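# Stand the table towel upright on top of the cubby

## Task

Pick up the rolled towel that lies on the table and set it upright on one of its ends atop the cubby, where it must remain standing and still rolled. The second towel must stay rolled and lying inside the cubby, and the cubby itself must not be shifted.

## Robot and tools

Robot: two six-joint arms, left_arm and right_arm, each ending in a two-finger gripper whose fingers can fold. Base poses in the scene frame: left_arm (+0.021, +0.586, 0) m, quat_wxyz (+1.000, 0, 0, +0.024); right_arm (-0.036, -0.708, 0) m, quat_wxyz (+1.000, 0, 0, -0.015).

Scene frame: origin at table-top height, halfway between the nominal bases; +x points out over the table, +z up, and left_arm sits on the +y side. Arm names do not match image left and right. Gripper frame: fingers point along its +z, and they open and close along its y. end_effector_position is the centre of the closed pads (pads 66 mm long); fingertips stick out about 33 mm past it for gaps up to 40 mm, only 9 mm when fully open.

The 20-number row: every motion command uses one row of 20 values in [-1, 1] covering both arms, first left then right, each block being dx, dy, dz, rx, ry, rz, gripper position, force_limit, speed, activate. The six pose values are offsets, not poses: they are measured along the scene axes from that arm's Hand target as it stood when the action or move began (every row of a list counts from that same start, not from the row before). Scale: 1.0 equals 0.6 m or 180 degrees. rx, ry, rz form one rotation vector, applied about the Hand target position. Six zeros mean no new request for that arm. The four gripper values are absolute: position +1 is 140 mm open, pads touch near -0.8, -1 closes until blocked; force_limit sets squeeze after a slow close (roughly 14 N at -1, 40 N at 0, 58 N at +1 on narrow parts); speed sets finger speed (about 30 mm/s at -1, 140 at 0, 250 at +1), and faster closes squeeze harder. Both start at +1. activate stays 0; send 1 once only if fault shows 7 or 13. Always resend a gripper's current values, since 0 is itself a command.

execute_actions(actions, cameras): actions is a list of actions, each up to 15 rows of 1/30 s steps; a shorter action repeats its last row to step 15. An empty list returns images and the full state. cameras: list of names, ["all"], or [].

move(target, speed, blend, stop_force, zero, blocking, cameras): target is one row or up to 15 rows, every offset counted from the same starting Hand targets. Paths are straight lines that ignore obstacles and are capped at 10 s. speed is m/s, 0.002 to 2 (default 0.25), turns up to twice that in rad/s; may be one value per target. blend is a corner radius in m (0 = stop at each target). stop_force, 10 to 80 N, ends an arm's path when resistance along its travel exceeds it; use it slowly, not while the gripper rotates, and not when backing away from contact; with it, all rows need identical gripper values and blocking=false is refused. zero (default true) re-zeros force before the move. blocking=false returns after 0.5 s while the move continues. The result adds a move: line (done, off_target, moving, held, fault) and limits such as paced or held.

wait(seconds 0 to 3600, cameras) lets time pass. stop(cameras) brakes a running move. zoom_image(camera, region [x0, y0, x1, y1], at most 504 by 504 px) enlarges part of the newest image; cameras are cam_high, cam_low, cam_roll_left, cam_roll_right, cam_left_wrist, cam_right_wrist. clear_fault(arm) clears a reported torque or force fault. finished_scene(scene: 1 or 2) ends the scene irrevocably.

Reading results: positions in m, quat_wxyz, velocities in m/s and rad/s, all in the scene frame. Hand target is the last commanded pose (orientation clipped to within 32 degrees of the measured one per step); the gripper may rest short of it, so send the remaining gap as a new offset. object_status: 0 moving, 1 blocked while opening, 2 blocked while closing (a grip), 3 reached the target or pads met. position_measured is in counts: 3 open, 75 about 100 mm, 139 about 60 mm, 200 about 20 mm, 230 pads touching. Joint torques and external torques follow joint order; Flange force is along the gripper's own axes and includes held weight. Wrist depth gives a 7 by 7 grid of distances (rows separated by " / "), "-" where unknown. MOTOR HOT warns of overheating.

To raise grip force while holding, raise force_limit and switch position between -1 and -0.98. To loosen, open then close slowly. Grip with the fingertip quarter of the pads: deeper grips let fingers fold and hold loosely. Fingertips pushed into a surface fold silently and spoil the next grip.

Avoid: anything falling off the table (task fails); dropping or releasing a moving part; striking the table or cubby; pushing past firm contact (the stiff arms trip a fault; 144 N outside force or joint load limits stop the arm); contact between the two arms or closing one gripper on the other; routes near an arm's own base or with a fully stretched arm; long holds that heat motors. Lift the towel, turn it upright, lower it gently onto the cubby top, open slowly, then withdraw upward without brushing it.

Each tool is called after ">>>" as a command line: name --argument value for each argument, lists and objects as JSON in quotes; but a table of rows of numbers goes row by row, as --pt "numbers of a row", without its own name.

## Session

>>> execute_actions --actions '[]'

Scene clock: 0.00 s.
left_arm: end_effector_position=(+0.6649, +0.6143, +0.3935) position_measured=3 object_status=3 fault=0 end_effector_quat_wxyz=(+0.013, +0.263, +0.964, +0.032) | right_arm: end_effector_position=(+0.1025, -0.0298, +0.2870) position_measured=3 object_status=3 fault=0 end_effector_quat_wxyz=(-0.454, -0.150, +0.873, -0.097)
Joint positions: left_arm=[-0.088 0.116 1.532 0.058 1.454 -1.083] | right_arm=[1.095 0.593 1.326 0.605 1.987 -0.822]
Joint velocities: within noise
Joint torques (N m): no reading
External joint torques (N m): no reading
Flange force (N): no reading
Wrist depth (mm): cam_left_wrist=[- - - - - 506 1342 / 472 - - - - 556 1414 / - - - - 568 1628 1523 / - 141 - - 1585 1553 137 / 109 126 - 1640 1640 1711 113 / - 1749 1736 1736 1762 1816 1845 / 1723 1802 1830 1874 1951 1920 1789] | cam_right_wrist=[536 2367 2418 - 2914 2296 2011 / - 4456 2554 2104 1994 1943 - / 603 586 532 554 1818 1684 1671 / - 139 - 496 494 - 129 / - 121 454 437 - 412 116 / - 411 - 406 395 406 - / - 374 371 378 379 353 357]
Hand target: left_arm +0.6649, +0.6143, +0.3935; +0.013, +0.263, +0.964, +0.032 | right_arm +0.1025, -0.0298, +0.2870; -0.454, -0.150, +0.873, -0.097
Tool commands: left_gripper/position=+1.0 left_gripper/force_limit=+1.0 left_gripper/speed=+1.0 left_gripper/activate=+0.0 right_gripper/position=+1.0 right_gripper/force_limit=+1.0 right_gripper/speed=+1.0 right_gripper/activate=+0.0

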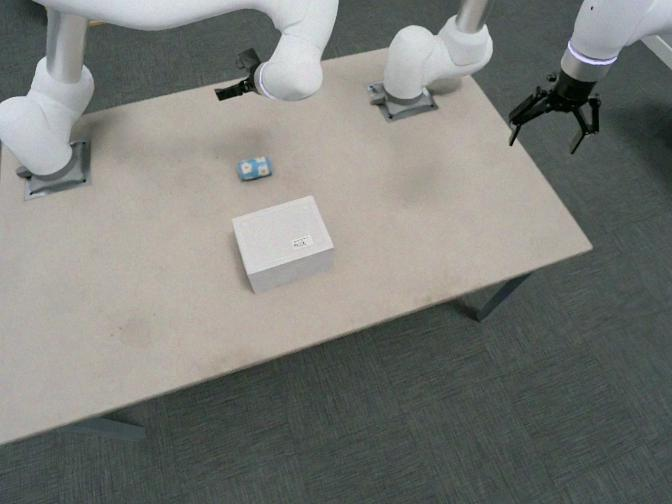

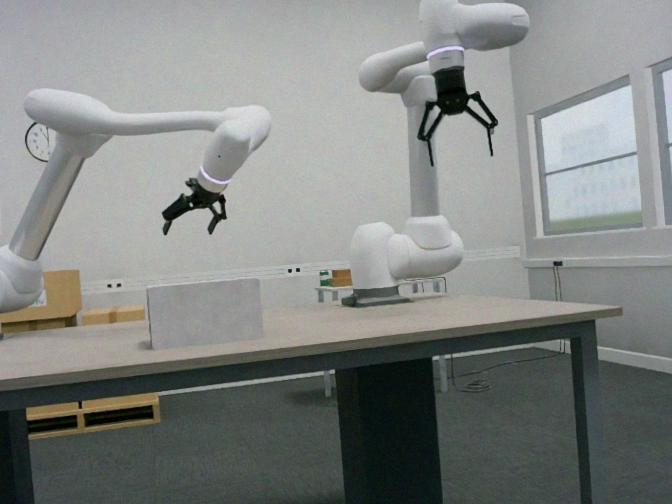

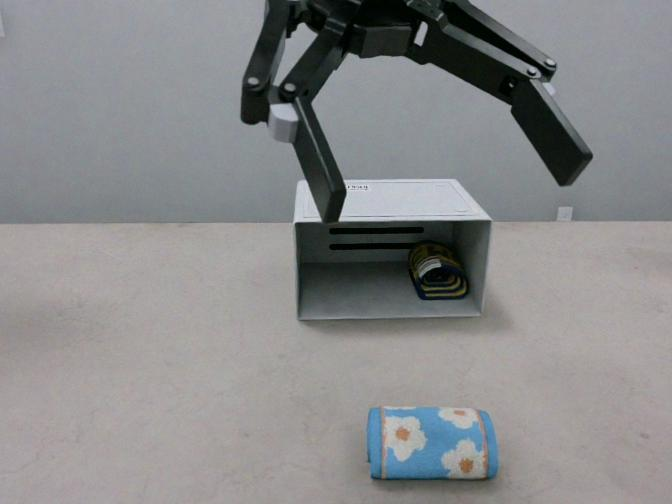

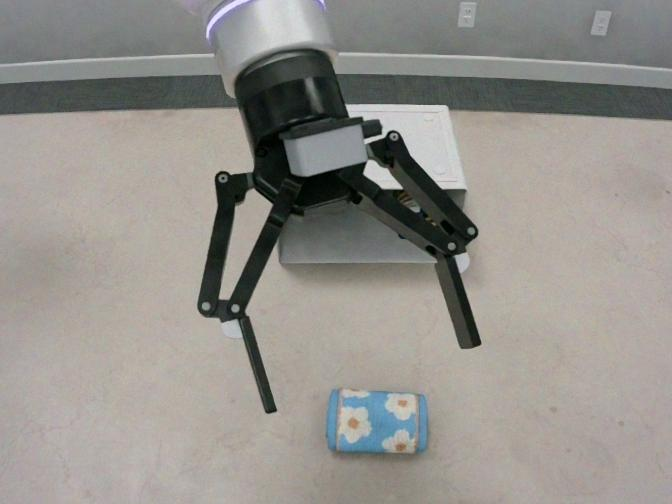

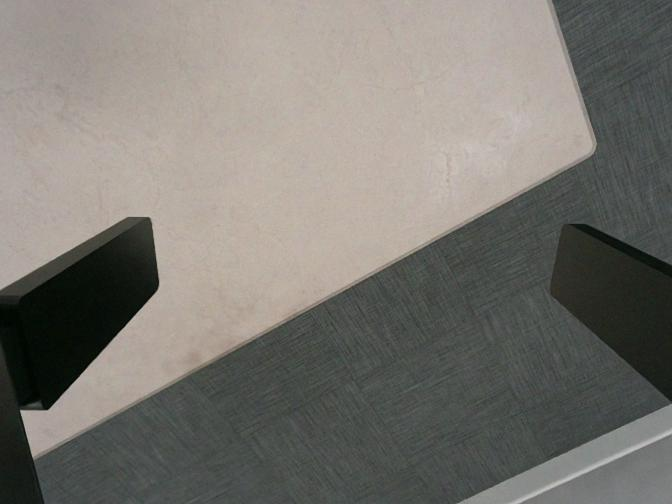

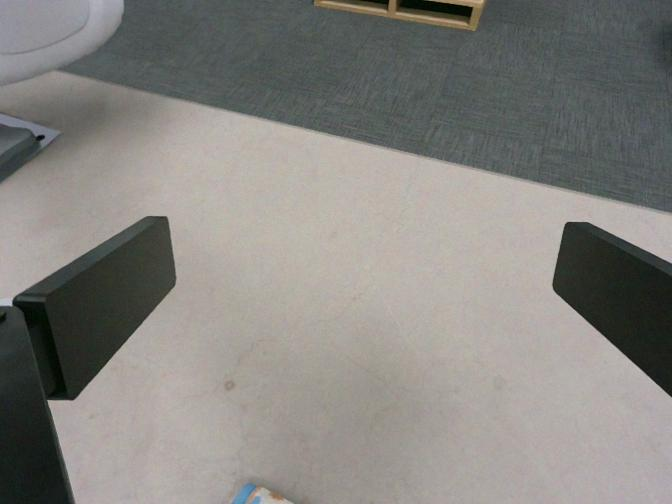

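>>> zoom_image --camera "cam_roll_right" --region '[290, 360, 460, 480]'

>>> zoom_image --camera "cam_high" --region '[200, 130, 350, 300]'

>>> zoom_image --camera "cam_roll_left" --region '[340, 380, 520, 504]'

Scaled by 2.965.

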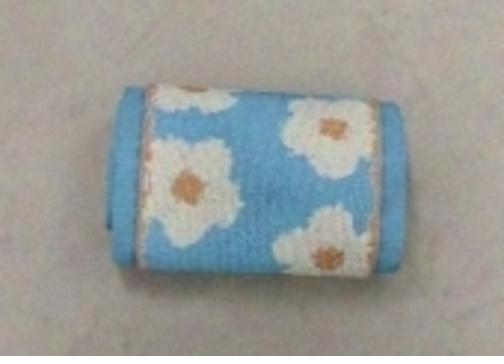

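Scaled by 2.965.

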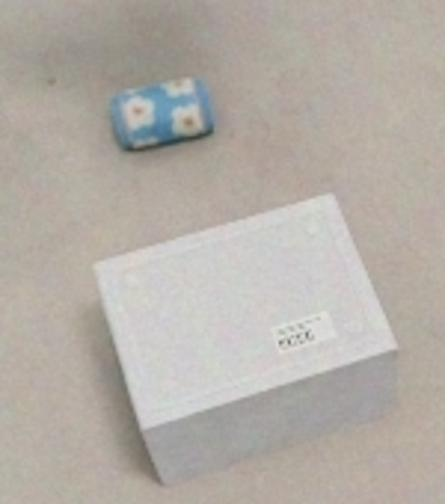

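Scaled by 2.800.

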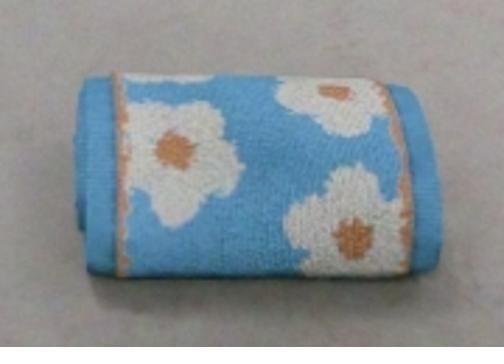

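>>> move --target '[0,0,0,0,0,0,1,1,1,0,0.204,-0.024,-0.195,-0.1936,-0.2987,-0.554,1,-0.5,0,0]' --speed 0.4 --cameras '["cam_right_wrist","cam_high"]'

Scene clock: 14.00 s.
left_arm: end_effector_position=(+0.6649, +0.6143, +0.3935) position_measured=3 object_status=3 fault=0 end_effector_quat_wxyz=(+0.013, +0.263, +0.964, +0.032) | right_arm: end_effector_position=(+0.2249, -0.0442, +0.1700) position_measured=3 object_status=3 fault=0 end_effector_quat_wxyz=(+0.000, +0.707, +0.707, +0.000)
Joint positions: left_arm=[-0.088 0.116 1.532 0.058 1.454 -1.083] | right_arm=[1.179 0.337 1.667 -0.001 1.137 1.149]
Joint torques (N m): left_arm=[0.66 -57.23 -43.42 4.42 0.33 -0.11] | right_arm=[0.57 -77.22 -39.1 4.38 0.21 -0.01]
External joint torques (N m): left_arm=[-0.81 2.76 1.07 0.08 -0.4 0.11] | right_arm=[-0.32 4.63 0.93 -0.44 -0.26 0.01]
Flange force (N): left_arm=[-2.5 0.1 2.9] | right_arm=[4.2 2.1 4.5]
Wrist depth (mm): cam_left_wrist=[- - - - - - 1357 / - - - - - - 1504 / 502 513 - - 538 1373 1543 / - 137 - 570 1585 1553 137 / 109 123 - 1640 1675 1723 112 / - 1968 1736 1789 1816 1845 1920 / 1802 1802 1816 1859 1920 1951 2089] | cam_right_wrist=[273 273 272 273 271 270 271 / 290 288 288 259 288 285 285 / 310 305 301 265 301 303 302 / 318 151 325 284 321 323 128 / - 130 - 347 362 342 116 / - 371 - 368 372 - 372 / 405 404 - - 403 - -]
Hand target: left_arm +0.6649, +0.6143, +0.3935; +0.013, +0.263, +0.964, +0.032 | right_arm +0.2249, -0.0442, +0.1700; +0.000, +0.707, +0.707, +0.000
Off the commanded pose: left_arm 0.000 m, 0 deg | right_arm 0.000 m, 0 deg.
move: done
Images, in order (width x height): cam_high 672x504, cam_right_wrist 672x504.

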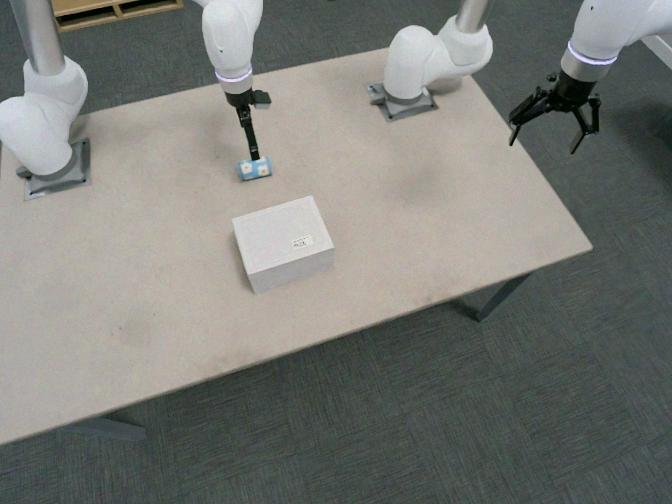

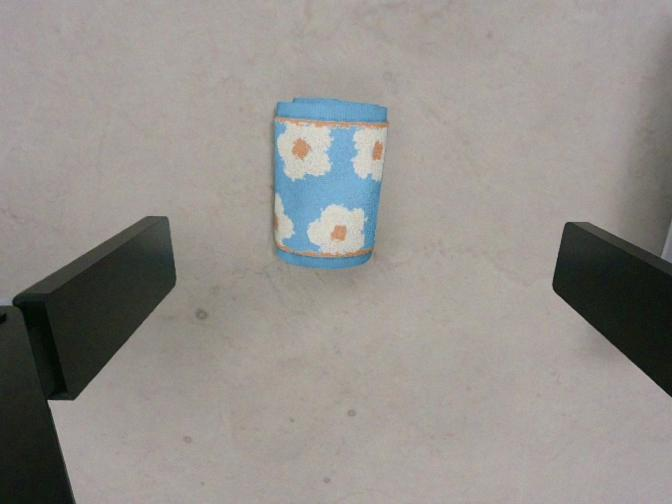

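>>> move --pt "0 0 0 0 0 0 1 1 1 0 -0.025 0.022 -0.1 0 0 0 1 -0.5 0 0" --pt "0 0 0 0 0 0 1 1 1 0 -0.025 0.022 -0.2267 0 0 0 1 -0.5 0 0" --pt "0 0 0 0 0 0 1 1 1 0 -0.025 0.022 -0.2267 0 0 0 -0.28 -0.5 -0.6 0" --blend '[0.02,0,0]' --speed 0.2 --cameras '["cam_right_wrist"]'

>>> move --target '[0,0,0,0,0,0,1,1,1,0,0,0,0.12,0,0,0,-0.28,-0.5,-0.6,0]' --speed 0.1 --cameras '["cam_right_wrist","cam_roll_left","cam_roll_right"]'

Scene clock: 21.13 s.
left_arm: end_effector_position=(+0.6649, +0.6143, +0.3935) position_measured=3 object_status=3 fault=0 end_effector_quat_wxyz=(+0.013, +0.263, +0.964, +0.032) | right_arm: end_effector_position=(+0.2099, -0.0310, +0.0339) position_measured=164 object_status=0 fault=0 end_effector_quat_wxyz=(+0.000, +0.707, +0.707, +0.000)
Joint positions: left_arm=[-0.088 0.116 1.532 0.058 1.454 -1.083] | right_arm=[1.205 0.462 1.765 -0.001 0.915 1.176]
Joint torques (N m): left_arm=[0.26 -57.23 -43.17 4.5 0.23 -0.04] | right_arm=[0.49 -83.78 -33.71 3.89 0.19 0]
External joint torques (N m): left_arm=[-0.26 2.71 0.81 0.01 -0.31 0.04] | right_arm=[-0.47 4.17 0.36 -0.46 -0.24 0]
Flange force (N): left_arm=[-2.5 1.0 2.3] | right_arm=[4.0 2.1 4.8]
Wrist depth (mm): cam_left_wrist=[- - 478 471 - 514 1357 / 486 - - - - - 1422 / - - - - - 1467 1504 / - 136 - - 1543 1543 137 / 109 124 - 1651 1640 1736 112 / - 1651 1723 1723 1736 1859 1904 / 1762 1749 1845 1904 1889 1968 1859] | cam_right_wrist=[152 150 150 149 147 149 149 / 159 155 158 158 158 157 159 / 166 168 167 124 165 166 166 / 178 179 174 123 125 175 177 / - 81 - 129 129 86 - / - - - 150 152 - - / - - - 221 220 - -]
Hand target: left_arm +0.6649, +0.6143, +0.3935; +0.013, +0.263, +0.964, +0.032 | right_arm +0.2099, -0.0310, +0.0339; +0.000, +0.707, +0.707, +0.000
Off the commanded pose: left_arm 0.000 m, 0 deg | right_arm 0.000 m, 0 deg.
move: done

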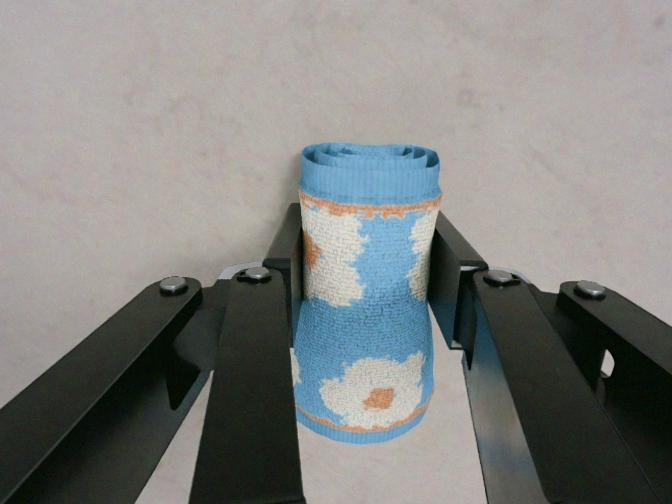

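Scene clock: 22.17 s.
left_arm: end_effector_position=(+0.6649, +0.6143, +0.3935) position_measured=3 object_status=3 fault=0 end_effector_quat_wxyz=(+0.013, +0.263, +0.964, +0.032) | right_arm: end_effector_position=(+0.2099, -0.0311, +0.1059) position_measured=164 object_status=3 fault=0 end_effector_quat_wxyz=(+0.000, +0.707, +0.707, +0.000)
Joint positions: left_arm=[-0.088 0.116 1.532 0.058 1.454 -1.083] | right_arm=[1.205 0.396 1.712 -0.001 1.034 1.176]
Joint torques (N m): left_arm=[0.74 -56.72 -43.18 4.43 0.19 -0.08] | right_arm=[0.59 -81.26 -37.06 4.17 0.23 0.07]
External joint torques (N m): left_arm=[-0.69 2.34 0.9 0.08 -0.27 0.08] | right_arm=[-0.68 5.14 0.91 -0.45 -0.28 -0.06]
Flange force (N): left_arm=[-2.2 0.1 2.3] | right_arm=[4.4 2.7 5.5]
Wrist depth (mm): cam_left_wrist=[- 454 - 478 - - 1349 / - 451 505 524 - - 1422 / - - - - 576 1381 1523 / - 136 - - 1574 1564 137 / 109 125 - 1640 1663 1736 113 / - 1711 1711 1762 1802 1845 1889 / - 1845 2108 1904 1920 1935 1951] | cam_right_wrist=[214 212 208 214 213 214 210 / 224 227 227 228 226 226 226 / 240 241 240 119 236 239 241 / 257 257 249 123 125 251 252 / - 81 - 133 130 86 - / - - - 148 149 - - / - - - 310 - - -]
Hand target: left_arm +0.6649, +0.6143, +0.3935; +0.013, +0.263, +0.964, +0.032 | right_arm +0.2099, -0.0310, +0.1059; +0.000, +0.707, +0.707, +0.000
Off the commanded pose: left_arm 0.000 m, 0 deg | right_arm 0.000 m, 0 deg.
move: done
Images, in order (width x height): cam_roll_left 672x504, cam_roll_right 672x504, cam_right_wrist 672x504.

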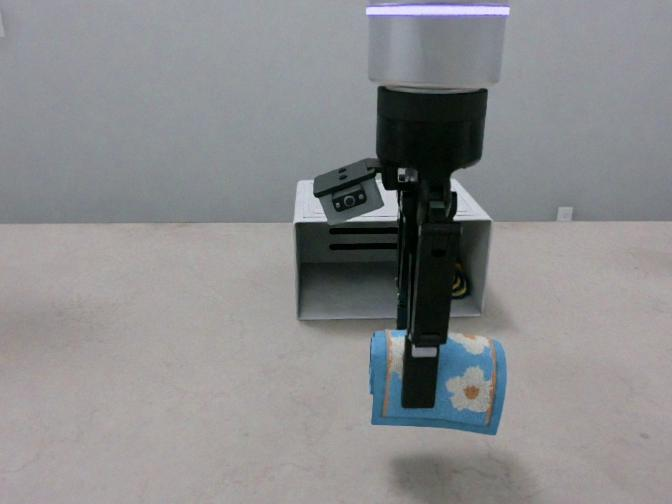

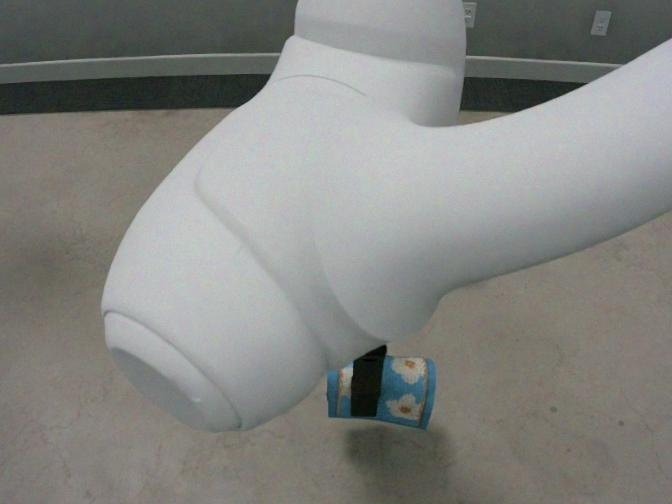

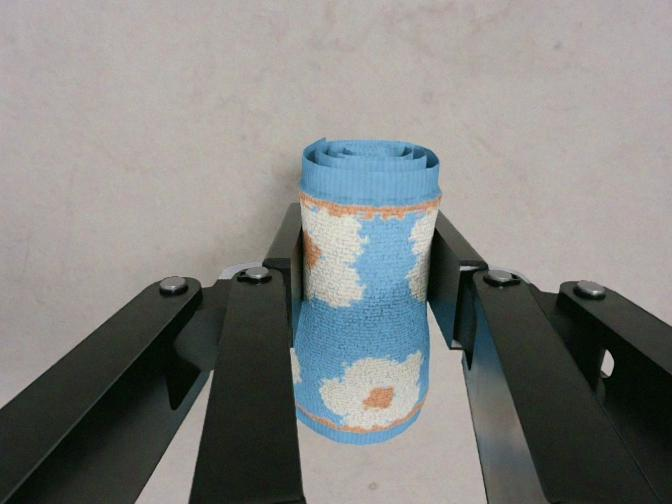

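>>> move --pt "0 0 0 0 0 0 1 1 1 0 0.317 -0.1 0.357 0.4511 -0.1868 -0.2004 -0.28 -0.5 -0.6 0" --pt "0 0 0 0 0 0 1 1 1 0 0.542 0.01 0.257 0.4511 -0.1868 -0.2004 -0.28 -0.5 -0.6 0" --blend '[0.05,0]' --speed '[0.35,0.2]' --cameras '["cam_high","cam_low","cam_roll_left","cam_roll_right","cam_right_wrist"]'

Scene clock: 31.03 s.
left_arm: end_effector_position=(+0.6649, +0.6143, +0.3935) position_measured=3 object_status=3 fault=0 end_effector_quat_wxyz=(+0.013, +0.263, +0.964, +0.032) | right_arm: end_effector_position=(+0.5350, -0.0250, +0.2602) position_measured=164 object_status=3 fault=0 end_effector_quat_wxyz=(-0.261, +0.676, +0.280, +0.630)
Joint positions: left_arm=[-0.088 0.116 1.532 0.058 1.454 -1.083] | right_arm=[0.896 0.369 2.128 0.107 -0.859 1.508]
Joint torques (N m): left_arm=[0.85 -56.91 -43.24 4.42 0.24 -0.1] | right_arm=[0.44 -70.29 -29.52 2.93 -2.78 0.05]
External joint torques (N m): left_arm=[-0.91 2.57 0.93 0.08 -0.32 0.1] | right_arm=[-0.21 4.53 1.2 -0.5 0.02 -0.05]
Flange force (N): left_arm=[-2.6 0.0 2.4] | right_arm=[-7.2 1.1 3.5]
Wrist depth (mm): cam_left_wrist=[- - - - - - 1365 / - 481 - - - 528 1440 / - - - - - - 1504 / - 136 - - 1617 1553 137 / 109 125 - 1651 1675 1711 113 / - 1543 1736 1775 1789 1830 1889 / 1775 1789 1874 1889 1935 1874 -] | cam_right_wrist=[- - - 2806 2250 1735 - / 2367 3201 - 2343 1894 2048 - / 2066 2392 3551 123 119 - - / 715 - 124 123 125 2029 - / - 81 - 129 130 86 - / - - - 149 148 - - / - - - 202 202 - -]
Hand target: left_arm +0.6649, +0.6143, +0.3935; +0.013, +0.263, +0.964, +0.032 | right_arm +0.5351, -0.0250, +0.2601; -0.261, +0.676, +0.280, +0.630
Off the commanded pose: left_arm 0.000 m, 0 deg | right_arm 0.000 m, 0 deg.
move: done

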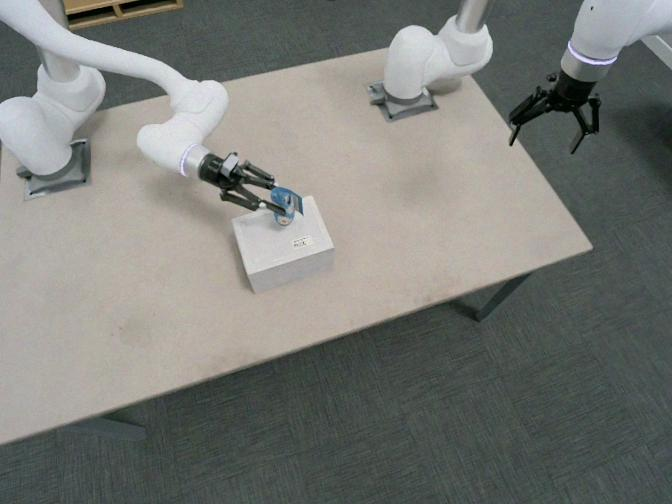

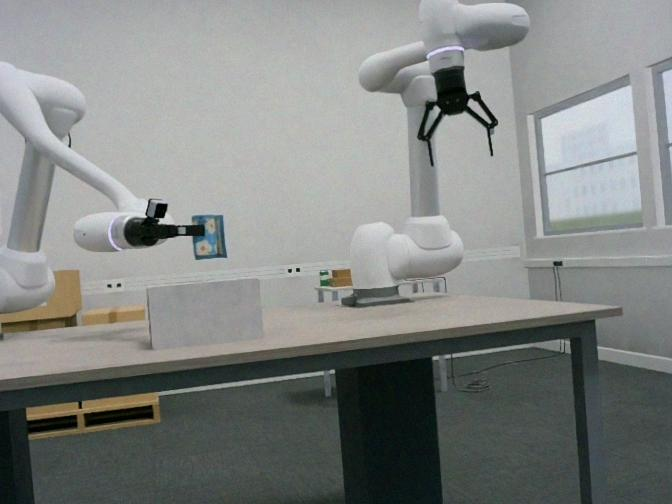

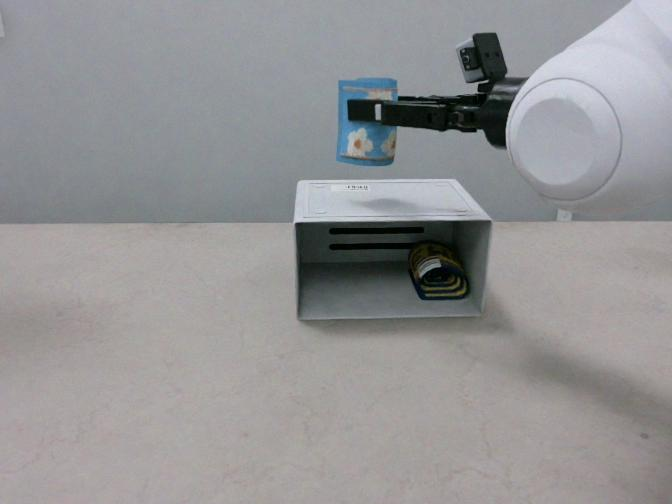

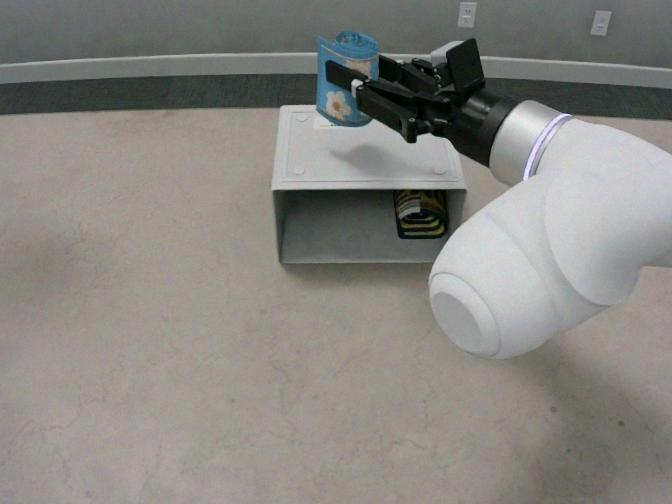

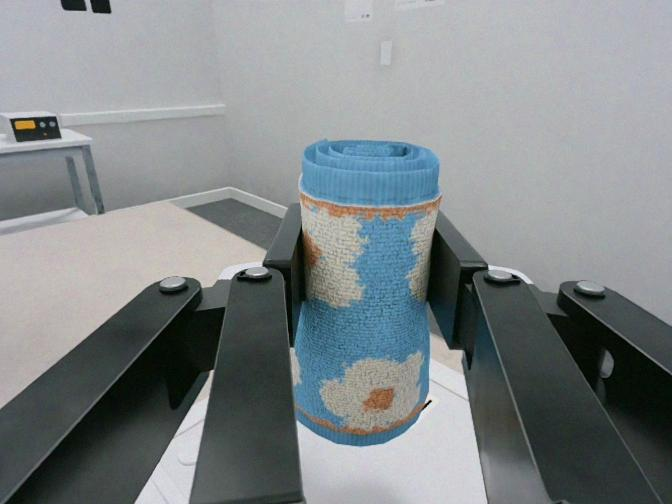

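>>> move --pt "0 0 0 0 0 0 1 1 1 0 0 -0.025 -0.183 0 0 0 -0.28 -0.5 -0.6 0" --speed 0.035 --stop_force 10 --cameras '["cam_high","cam_roll_left","cam_right_wrist"]'

Scene clock: 39.33 s.
left_arm: end_effector_position=(+0.6649, +0.6143, +0.3935) position_measured=3 object_status=3 fault=0 end_effector_quat_wxyz=(+0.013, +0.263, +0.964, +0.032) | right_arm: end_effector_position=(+0.5352, -0.0395, +0.1537) position_measured=164 object_status=3 fault=0 end_effector_quat_wxyz=(-0.261, +0.676, +0.279, +0.630)
Joint positions: left_arm=[-0.088 0.116 1.532 0.058 1.454 -1.083] | right_arm=[0.879 0.536 2.179 0.072 -1.075 1.542]
Joint torques (N m): left_arm=[0.81 -57.78 -43.18 4.5 0.28 0.01] | right_arm=[-1.21 -55.55 -7.1 2.74 6 -0.58]
External joint torques (N m): left_arm=[-1.01 3.32 0.81 0 -0.35 -0.01] | right_arm=[1.21 -17.82 -13.34 -1.03 -8.77 0.58]
Flange force (N): left_arm=[-4.0 0.4 2.4] | right_arm=[16.5 -0.2 0.2]
Wrist depth (mm): cam_left_wrist=[- - - - - - 1349 / - - - - - - 1449 / - - 510 - - 1230 1523 / - 135 - - 1617 1514 137 / 109 126 - - 1699 1723 113 / - 1736 1723 1574 1789 1789 - / 1789 1775 1859 1859 1951 1935 1889] | cam_right_wrist=[2990 - - 105 109 - - / 2185 - - 111 114 - - / - - - 118 121 - - / 172 184 190 124 129 194 166 / - 82 - 131 131 86 - / - - - 114 113 - - / - - - - 93 - -]
Hand target: left_arm +0.6649, +0.6143, +0.3935; +0.013, +0.263, +0.964, +0.032 | right_arm +0.5352, -0.0395, +0.1537; -0.261, +0.676, +0.279, +0.630 (not the last commanded pose)
Off the commanded pose: left_arm 0.000 m, 0 deg | right_arm 0.003 m, 0 deg.
move: contact (right_arm)

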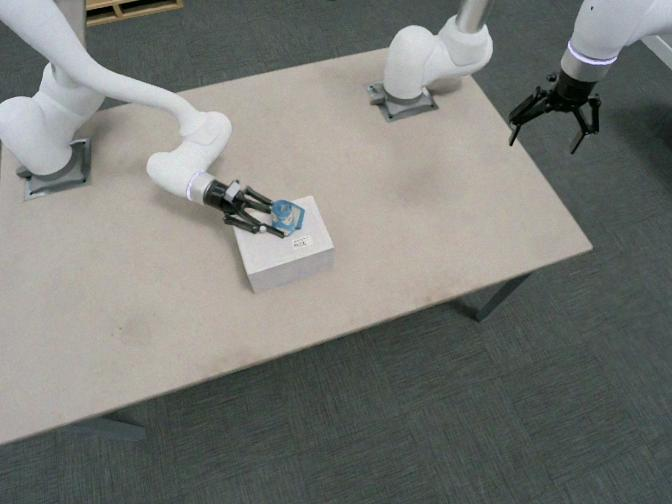

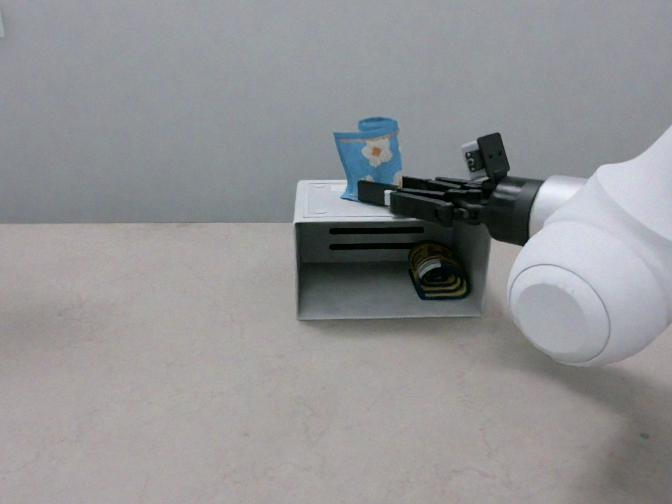

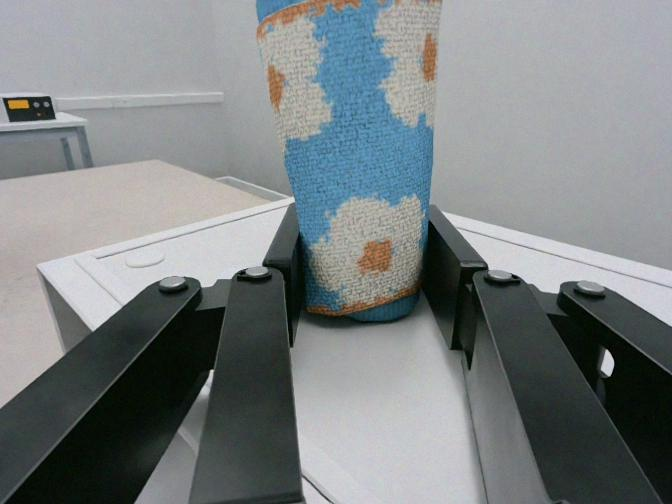

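>>> move --pt "0 0 0 0 0 0 1 1 1 0 0 0 0.009 0 0 0 -0.28 -0.5 -0.6 0" --speed 0.05 --cameras '["cam_low","cam_roll_left","cam_roll_right","cam_right_wrist"]'

Scene clock: 45.57 s.
left_arm: end_effector_position=(+0.6649, +0.6143, +0.3935) position_measured=3 object_status=3 fault=0 end_effector_quat_wxyz=(+0.013, +0.263, +0.964, +0.032) | right_arm: end_effector_position=(+0.5351, -0.0396, +0.1590) position_measured=164 object_status=3 fault=0 end_effector_quat_wxyz=(-0.261, +0.676, +0.279, +0.630)
Joint positions: left_arm=[-0.088 0.116 1.532 0.058 1.454 -1.083] | right_arm=[0.879 0.526 2.179 0.072 -1.065 1.541]
Joint torques (N m): left_arm=[1.02 -57.14 -43.18 4.4 0.2 -0.1] | right_arm=[0.31 -77.44 -22.28 2.23 -2.59 0.06]
External joint torques (N m): left_arm=[-0.95 2.9 0.89 0.11 -0.28 0.11] | right_arm=[-0.44 4.71 1.5 -0.48 -0.18 -0.06]
Flange force (N): left_arm=[-3.2 0.2 2.4] | right_arm=[-8.8 1.6 1.5]
Wrist depth (mm): cam_left_wrist=[- - 483 - - 1243 1357 / - 491 - - - - 1431 / - - - - - 1830 1533 / - 136 - - 1564 1574 137 / 109 142 1675 1640 1686 1699 113 / - 1640 1723 1749 1802 1816 1904 / 1762 1775 1845 1904 1935 1920 1889] | cam_right_wrist=[- 2990 - 108 108 - - / 2525 3444 3551 113 113 - 1567 / - 3919 - 120 121 - - / - 195 186 124 129 189 - / - 81 - 132 134 86 - / - - - 115 115 - - / - - - 94 98 - -]
Hand target: left_arm +0.6649, +0.6143, +0.3935; +0.013, +0.263, +0.964, +0.032 | right_arm +0.5352, -0.0395, +0.1591; -0.261, +0.676, +0.279, +0.630
Off the commanded pose: left_arm 0.000 m, 0 deg | right_arm 0.000 m, 0 deg.
move: done

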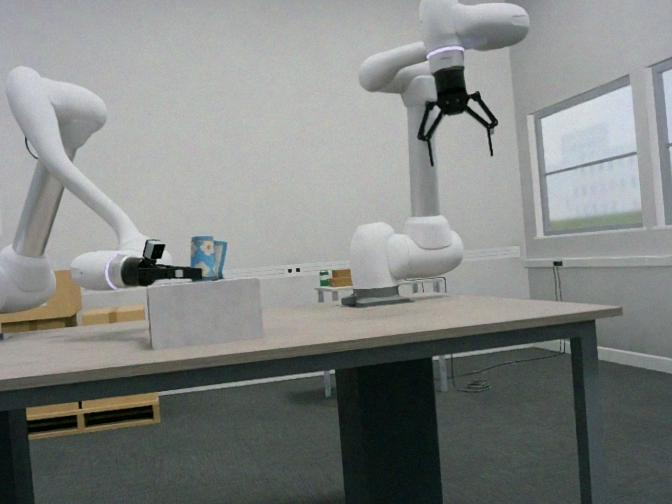

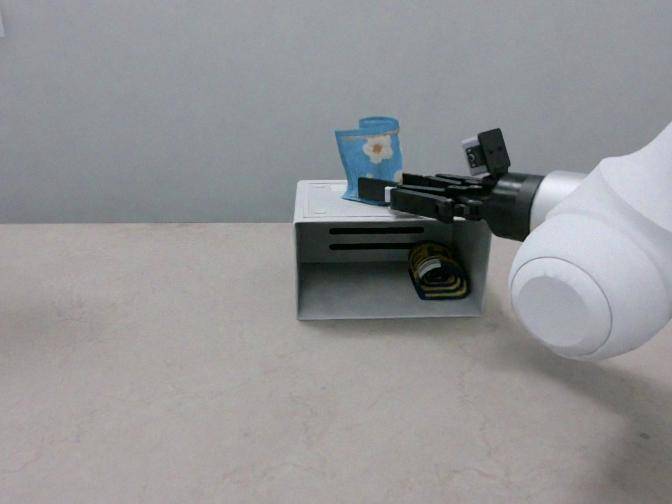

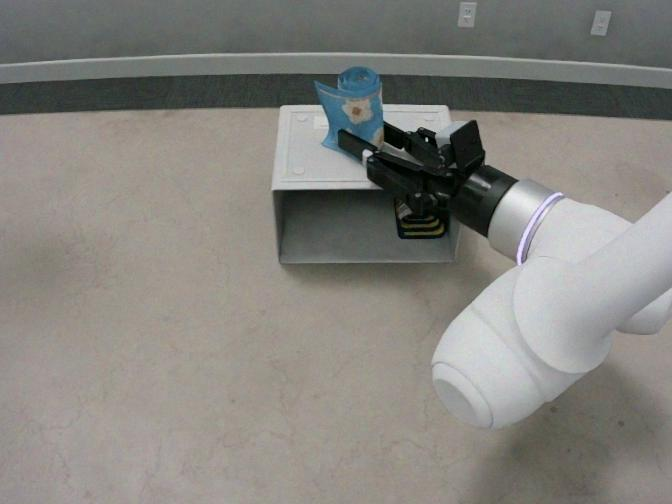

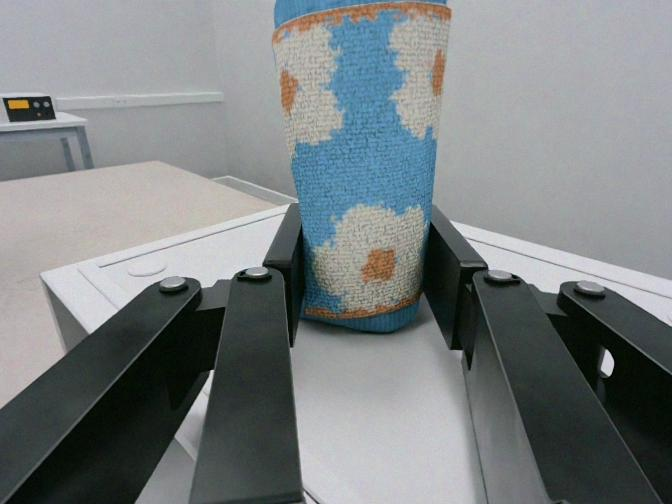

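>>> move --pt "0 0 0 0 0 0 1 1 1 0 0 0 -0.004 0 0 0 -0.28 -0.5 -0.6 0" --pt "0 0 0 0 0 0 1 1 1 0 0 0 -0.004 0 0 0 1 -0.5 -0.8 0" --speed 0.05 --cameras '["cam_low","cam_roll_left","cam_right_wrist"]'

Scene clock: 50.17 s.
left_arm: end_effector_position=(+0.6649, +0.6143, +0.3935) position_measured=3 object_status=3 fault=0 end_effector_quat_wxyz=(+0.013, +0.263, +0.964, +0.032) | right_arm: end_effector_position=(+0.5352, -0.0395, +0.1567) position_measured=3 object_status=0 fault=0 end_effector_quat_wxyz=(-0.261, +0.676, +0.279, +0.630)
Joint positions: left_arm=[-0.088 0.116 1.532 0.058 1.454 -1.083] | right_arm=[0.879 0.53 2.179 0.072 -1.07 1.541]
Joint torques (N m): left_arm=[1.09 -57.37 -43.05 4.46 0.23 -0.14] | right_arm=[0.46 -77.75 -21.38 2.21 -2.44 0.05]
External joint torques (N m): left_arm=[-0.92 2.74 0.66 0.06 -0.31 0.14] | right_arm=[-0.51 4.91 0.81 -0.48 -0.27 -0.05]
Flange force (N): left_arm=[-3.3 0.4 2.0] | right_arm=[-9.2 1.6 2.9]
Wrist depth (mm): cam_left_wrist=[- 460 - - - - 1349 / - 482 - - - - 1319 / 565 - - - - 1326 1574 / - 136 - - 1585 1543 137 / 109 125 - 1628 1651 1628 112 / - 1574 1749 1762 1686 1874 1889 / 1775 1802 1845 1889 1951 1951 2292] | cam_right_wrist=[- - - 106 108 - - / 2124 2418 3444 113 1894 - - / 722 833 - 120 122 - - / 571 139 196 125 173 186 136 / - 130 142 135 144 153 116 / - 122 115 116 112 113 111 / - 234 93 90 96 95 93]
Hand target: left_arm +0.6649, +0.6143, +0.3935; +0.013, +0.263, +0.964, +0.032 | right_arm +0.5352, -0.0395, +0.1567; -0.261, +0.676, +0.279, +0.630
Off the commanded pose: left_arm 0.000 m, 0 deg | right_arm 0.000 m, 0 deg.
move: done

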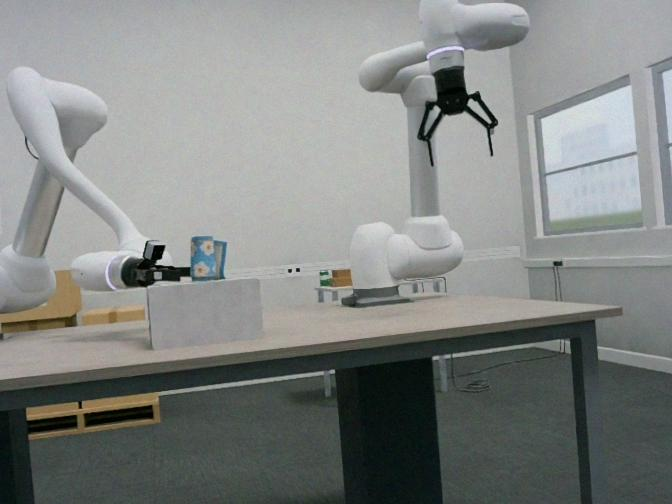

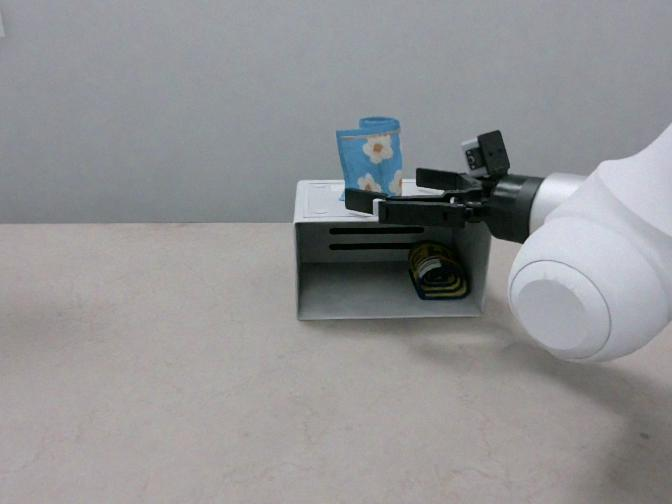

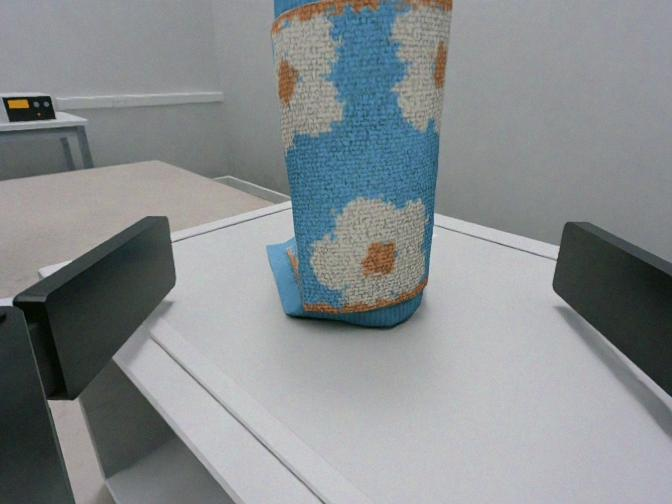

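Standing. Retreat along −f.

>>> move --target '[0,0,0,0,0,0,1,1,1,0,-0.17,-0.17,0.017,0,0,0,1,-0.5,-0.8,0]' --speed 0.15 --cameras '["cam_high","cam_low","cam_roll_right","cam_right_wrist"]'

Scene clock: 53.13 s.
left_arm: end_effector_position=(+0.6649, +0.6143, +0.3935) position_measured=3 object_status=3 fault=0 end_effector_quat_wxyz=(+0.013, +0.263, +0.964, +0.032) | right_arm: end_effector_position=(+0.4332, -0.1415, +0.1669) position_measured=3 object_status=3 fault=0 end_effector_quat_wxyz=(-0.261, +0.676, +0.279, +0.630)
Joint positions: left_arm=[-0.088 0.116 1.532 0.058 1.454 -1.083] | right_arm=[0.901 0.398 2.445 0.092 -1.203 1.544]
Joint torques (N m): left_arm=[0.96 -57.48 -43.26 4.49 0.21 -0.07] | right_arm=[0.56 -59.34 -16.11 1.68 -2.46 0.09]
External joint torques (N m): left_arm=[-1.17 3.19 0.99 0 -0.28 0.08] | right_arm=[-0.66 3.61 0.59 -0.47 -0.25 -0.09]
Flange force (N): left_arm=[-3.6 0.0 2.6] | right_arm=[-9.3 2.6 2.2]
Wrist depth (mm): cam_left_wrist=[- - - - 497 - 1334 / - 497 - - 480 - 1431 / - - - - - 1617 1523 / - 136 - - 1585 1553 137 / 109 122 - 1675 1651 1711 113 / - 1628 1749 1736 1595 1845 1874 / 1830 1889 1845 1904 1951 1889 1874] | cam_right_wrist=[2952 3342 - 237 - - - / 2498 3247 - 249 - - - / 861 - 317 266 325 - - / - 139 - 246 243 214 135 / - 382 405 379 180 210 116 / 289 315 315 313 196 294 305 / - 259 261 266 252 261 263]
Hand target: left_arm +0.6649, +0.6143, +0.3935; +0.013, +0.263, +0.964, +0.032 | right_arm +0.4332, -0.1415, +0.1669; -0.261, +0.676, +0.279, +0.630
Off the commanded pose: left_arm 0.000 m, 0 deg | right_arm 0.000 m, 0 deg.
move: done

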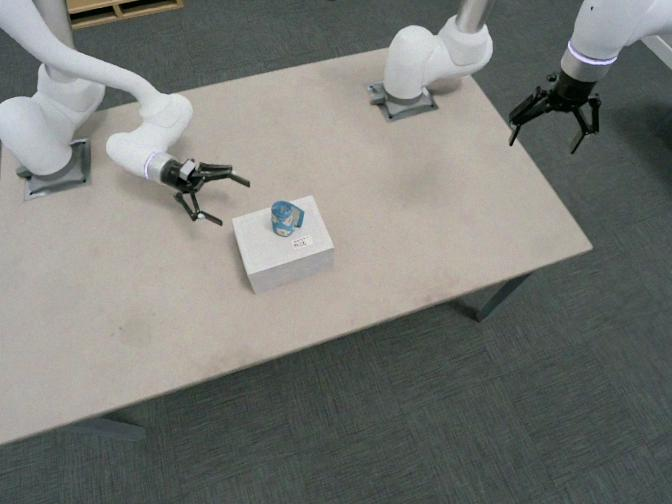

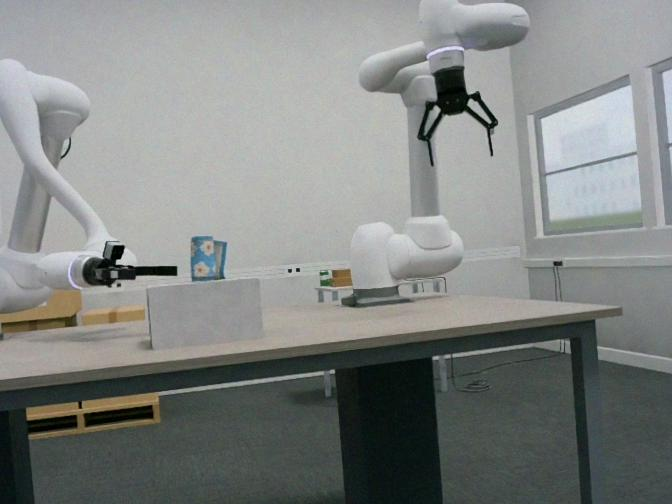

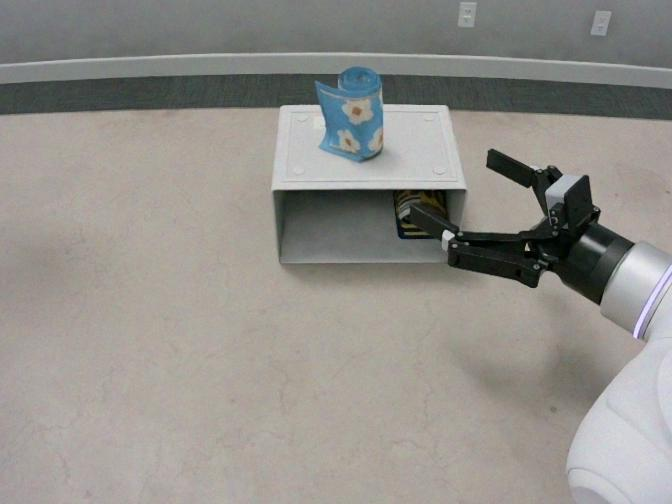

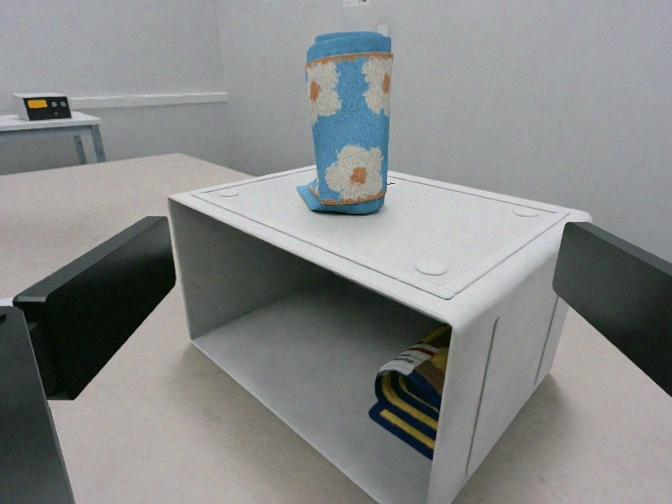

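>>> finished_scene --scene 2

The scene is finished: the task was done.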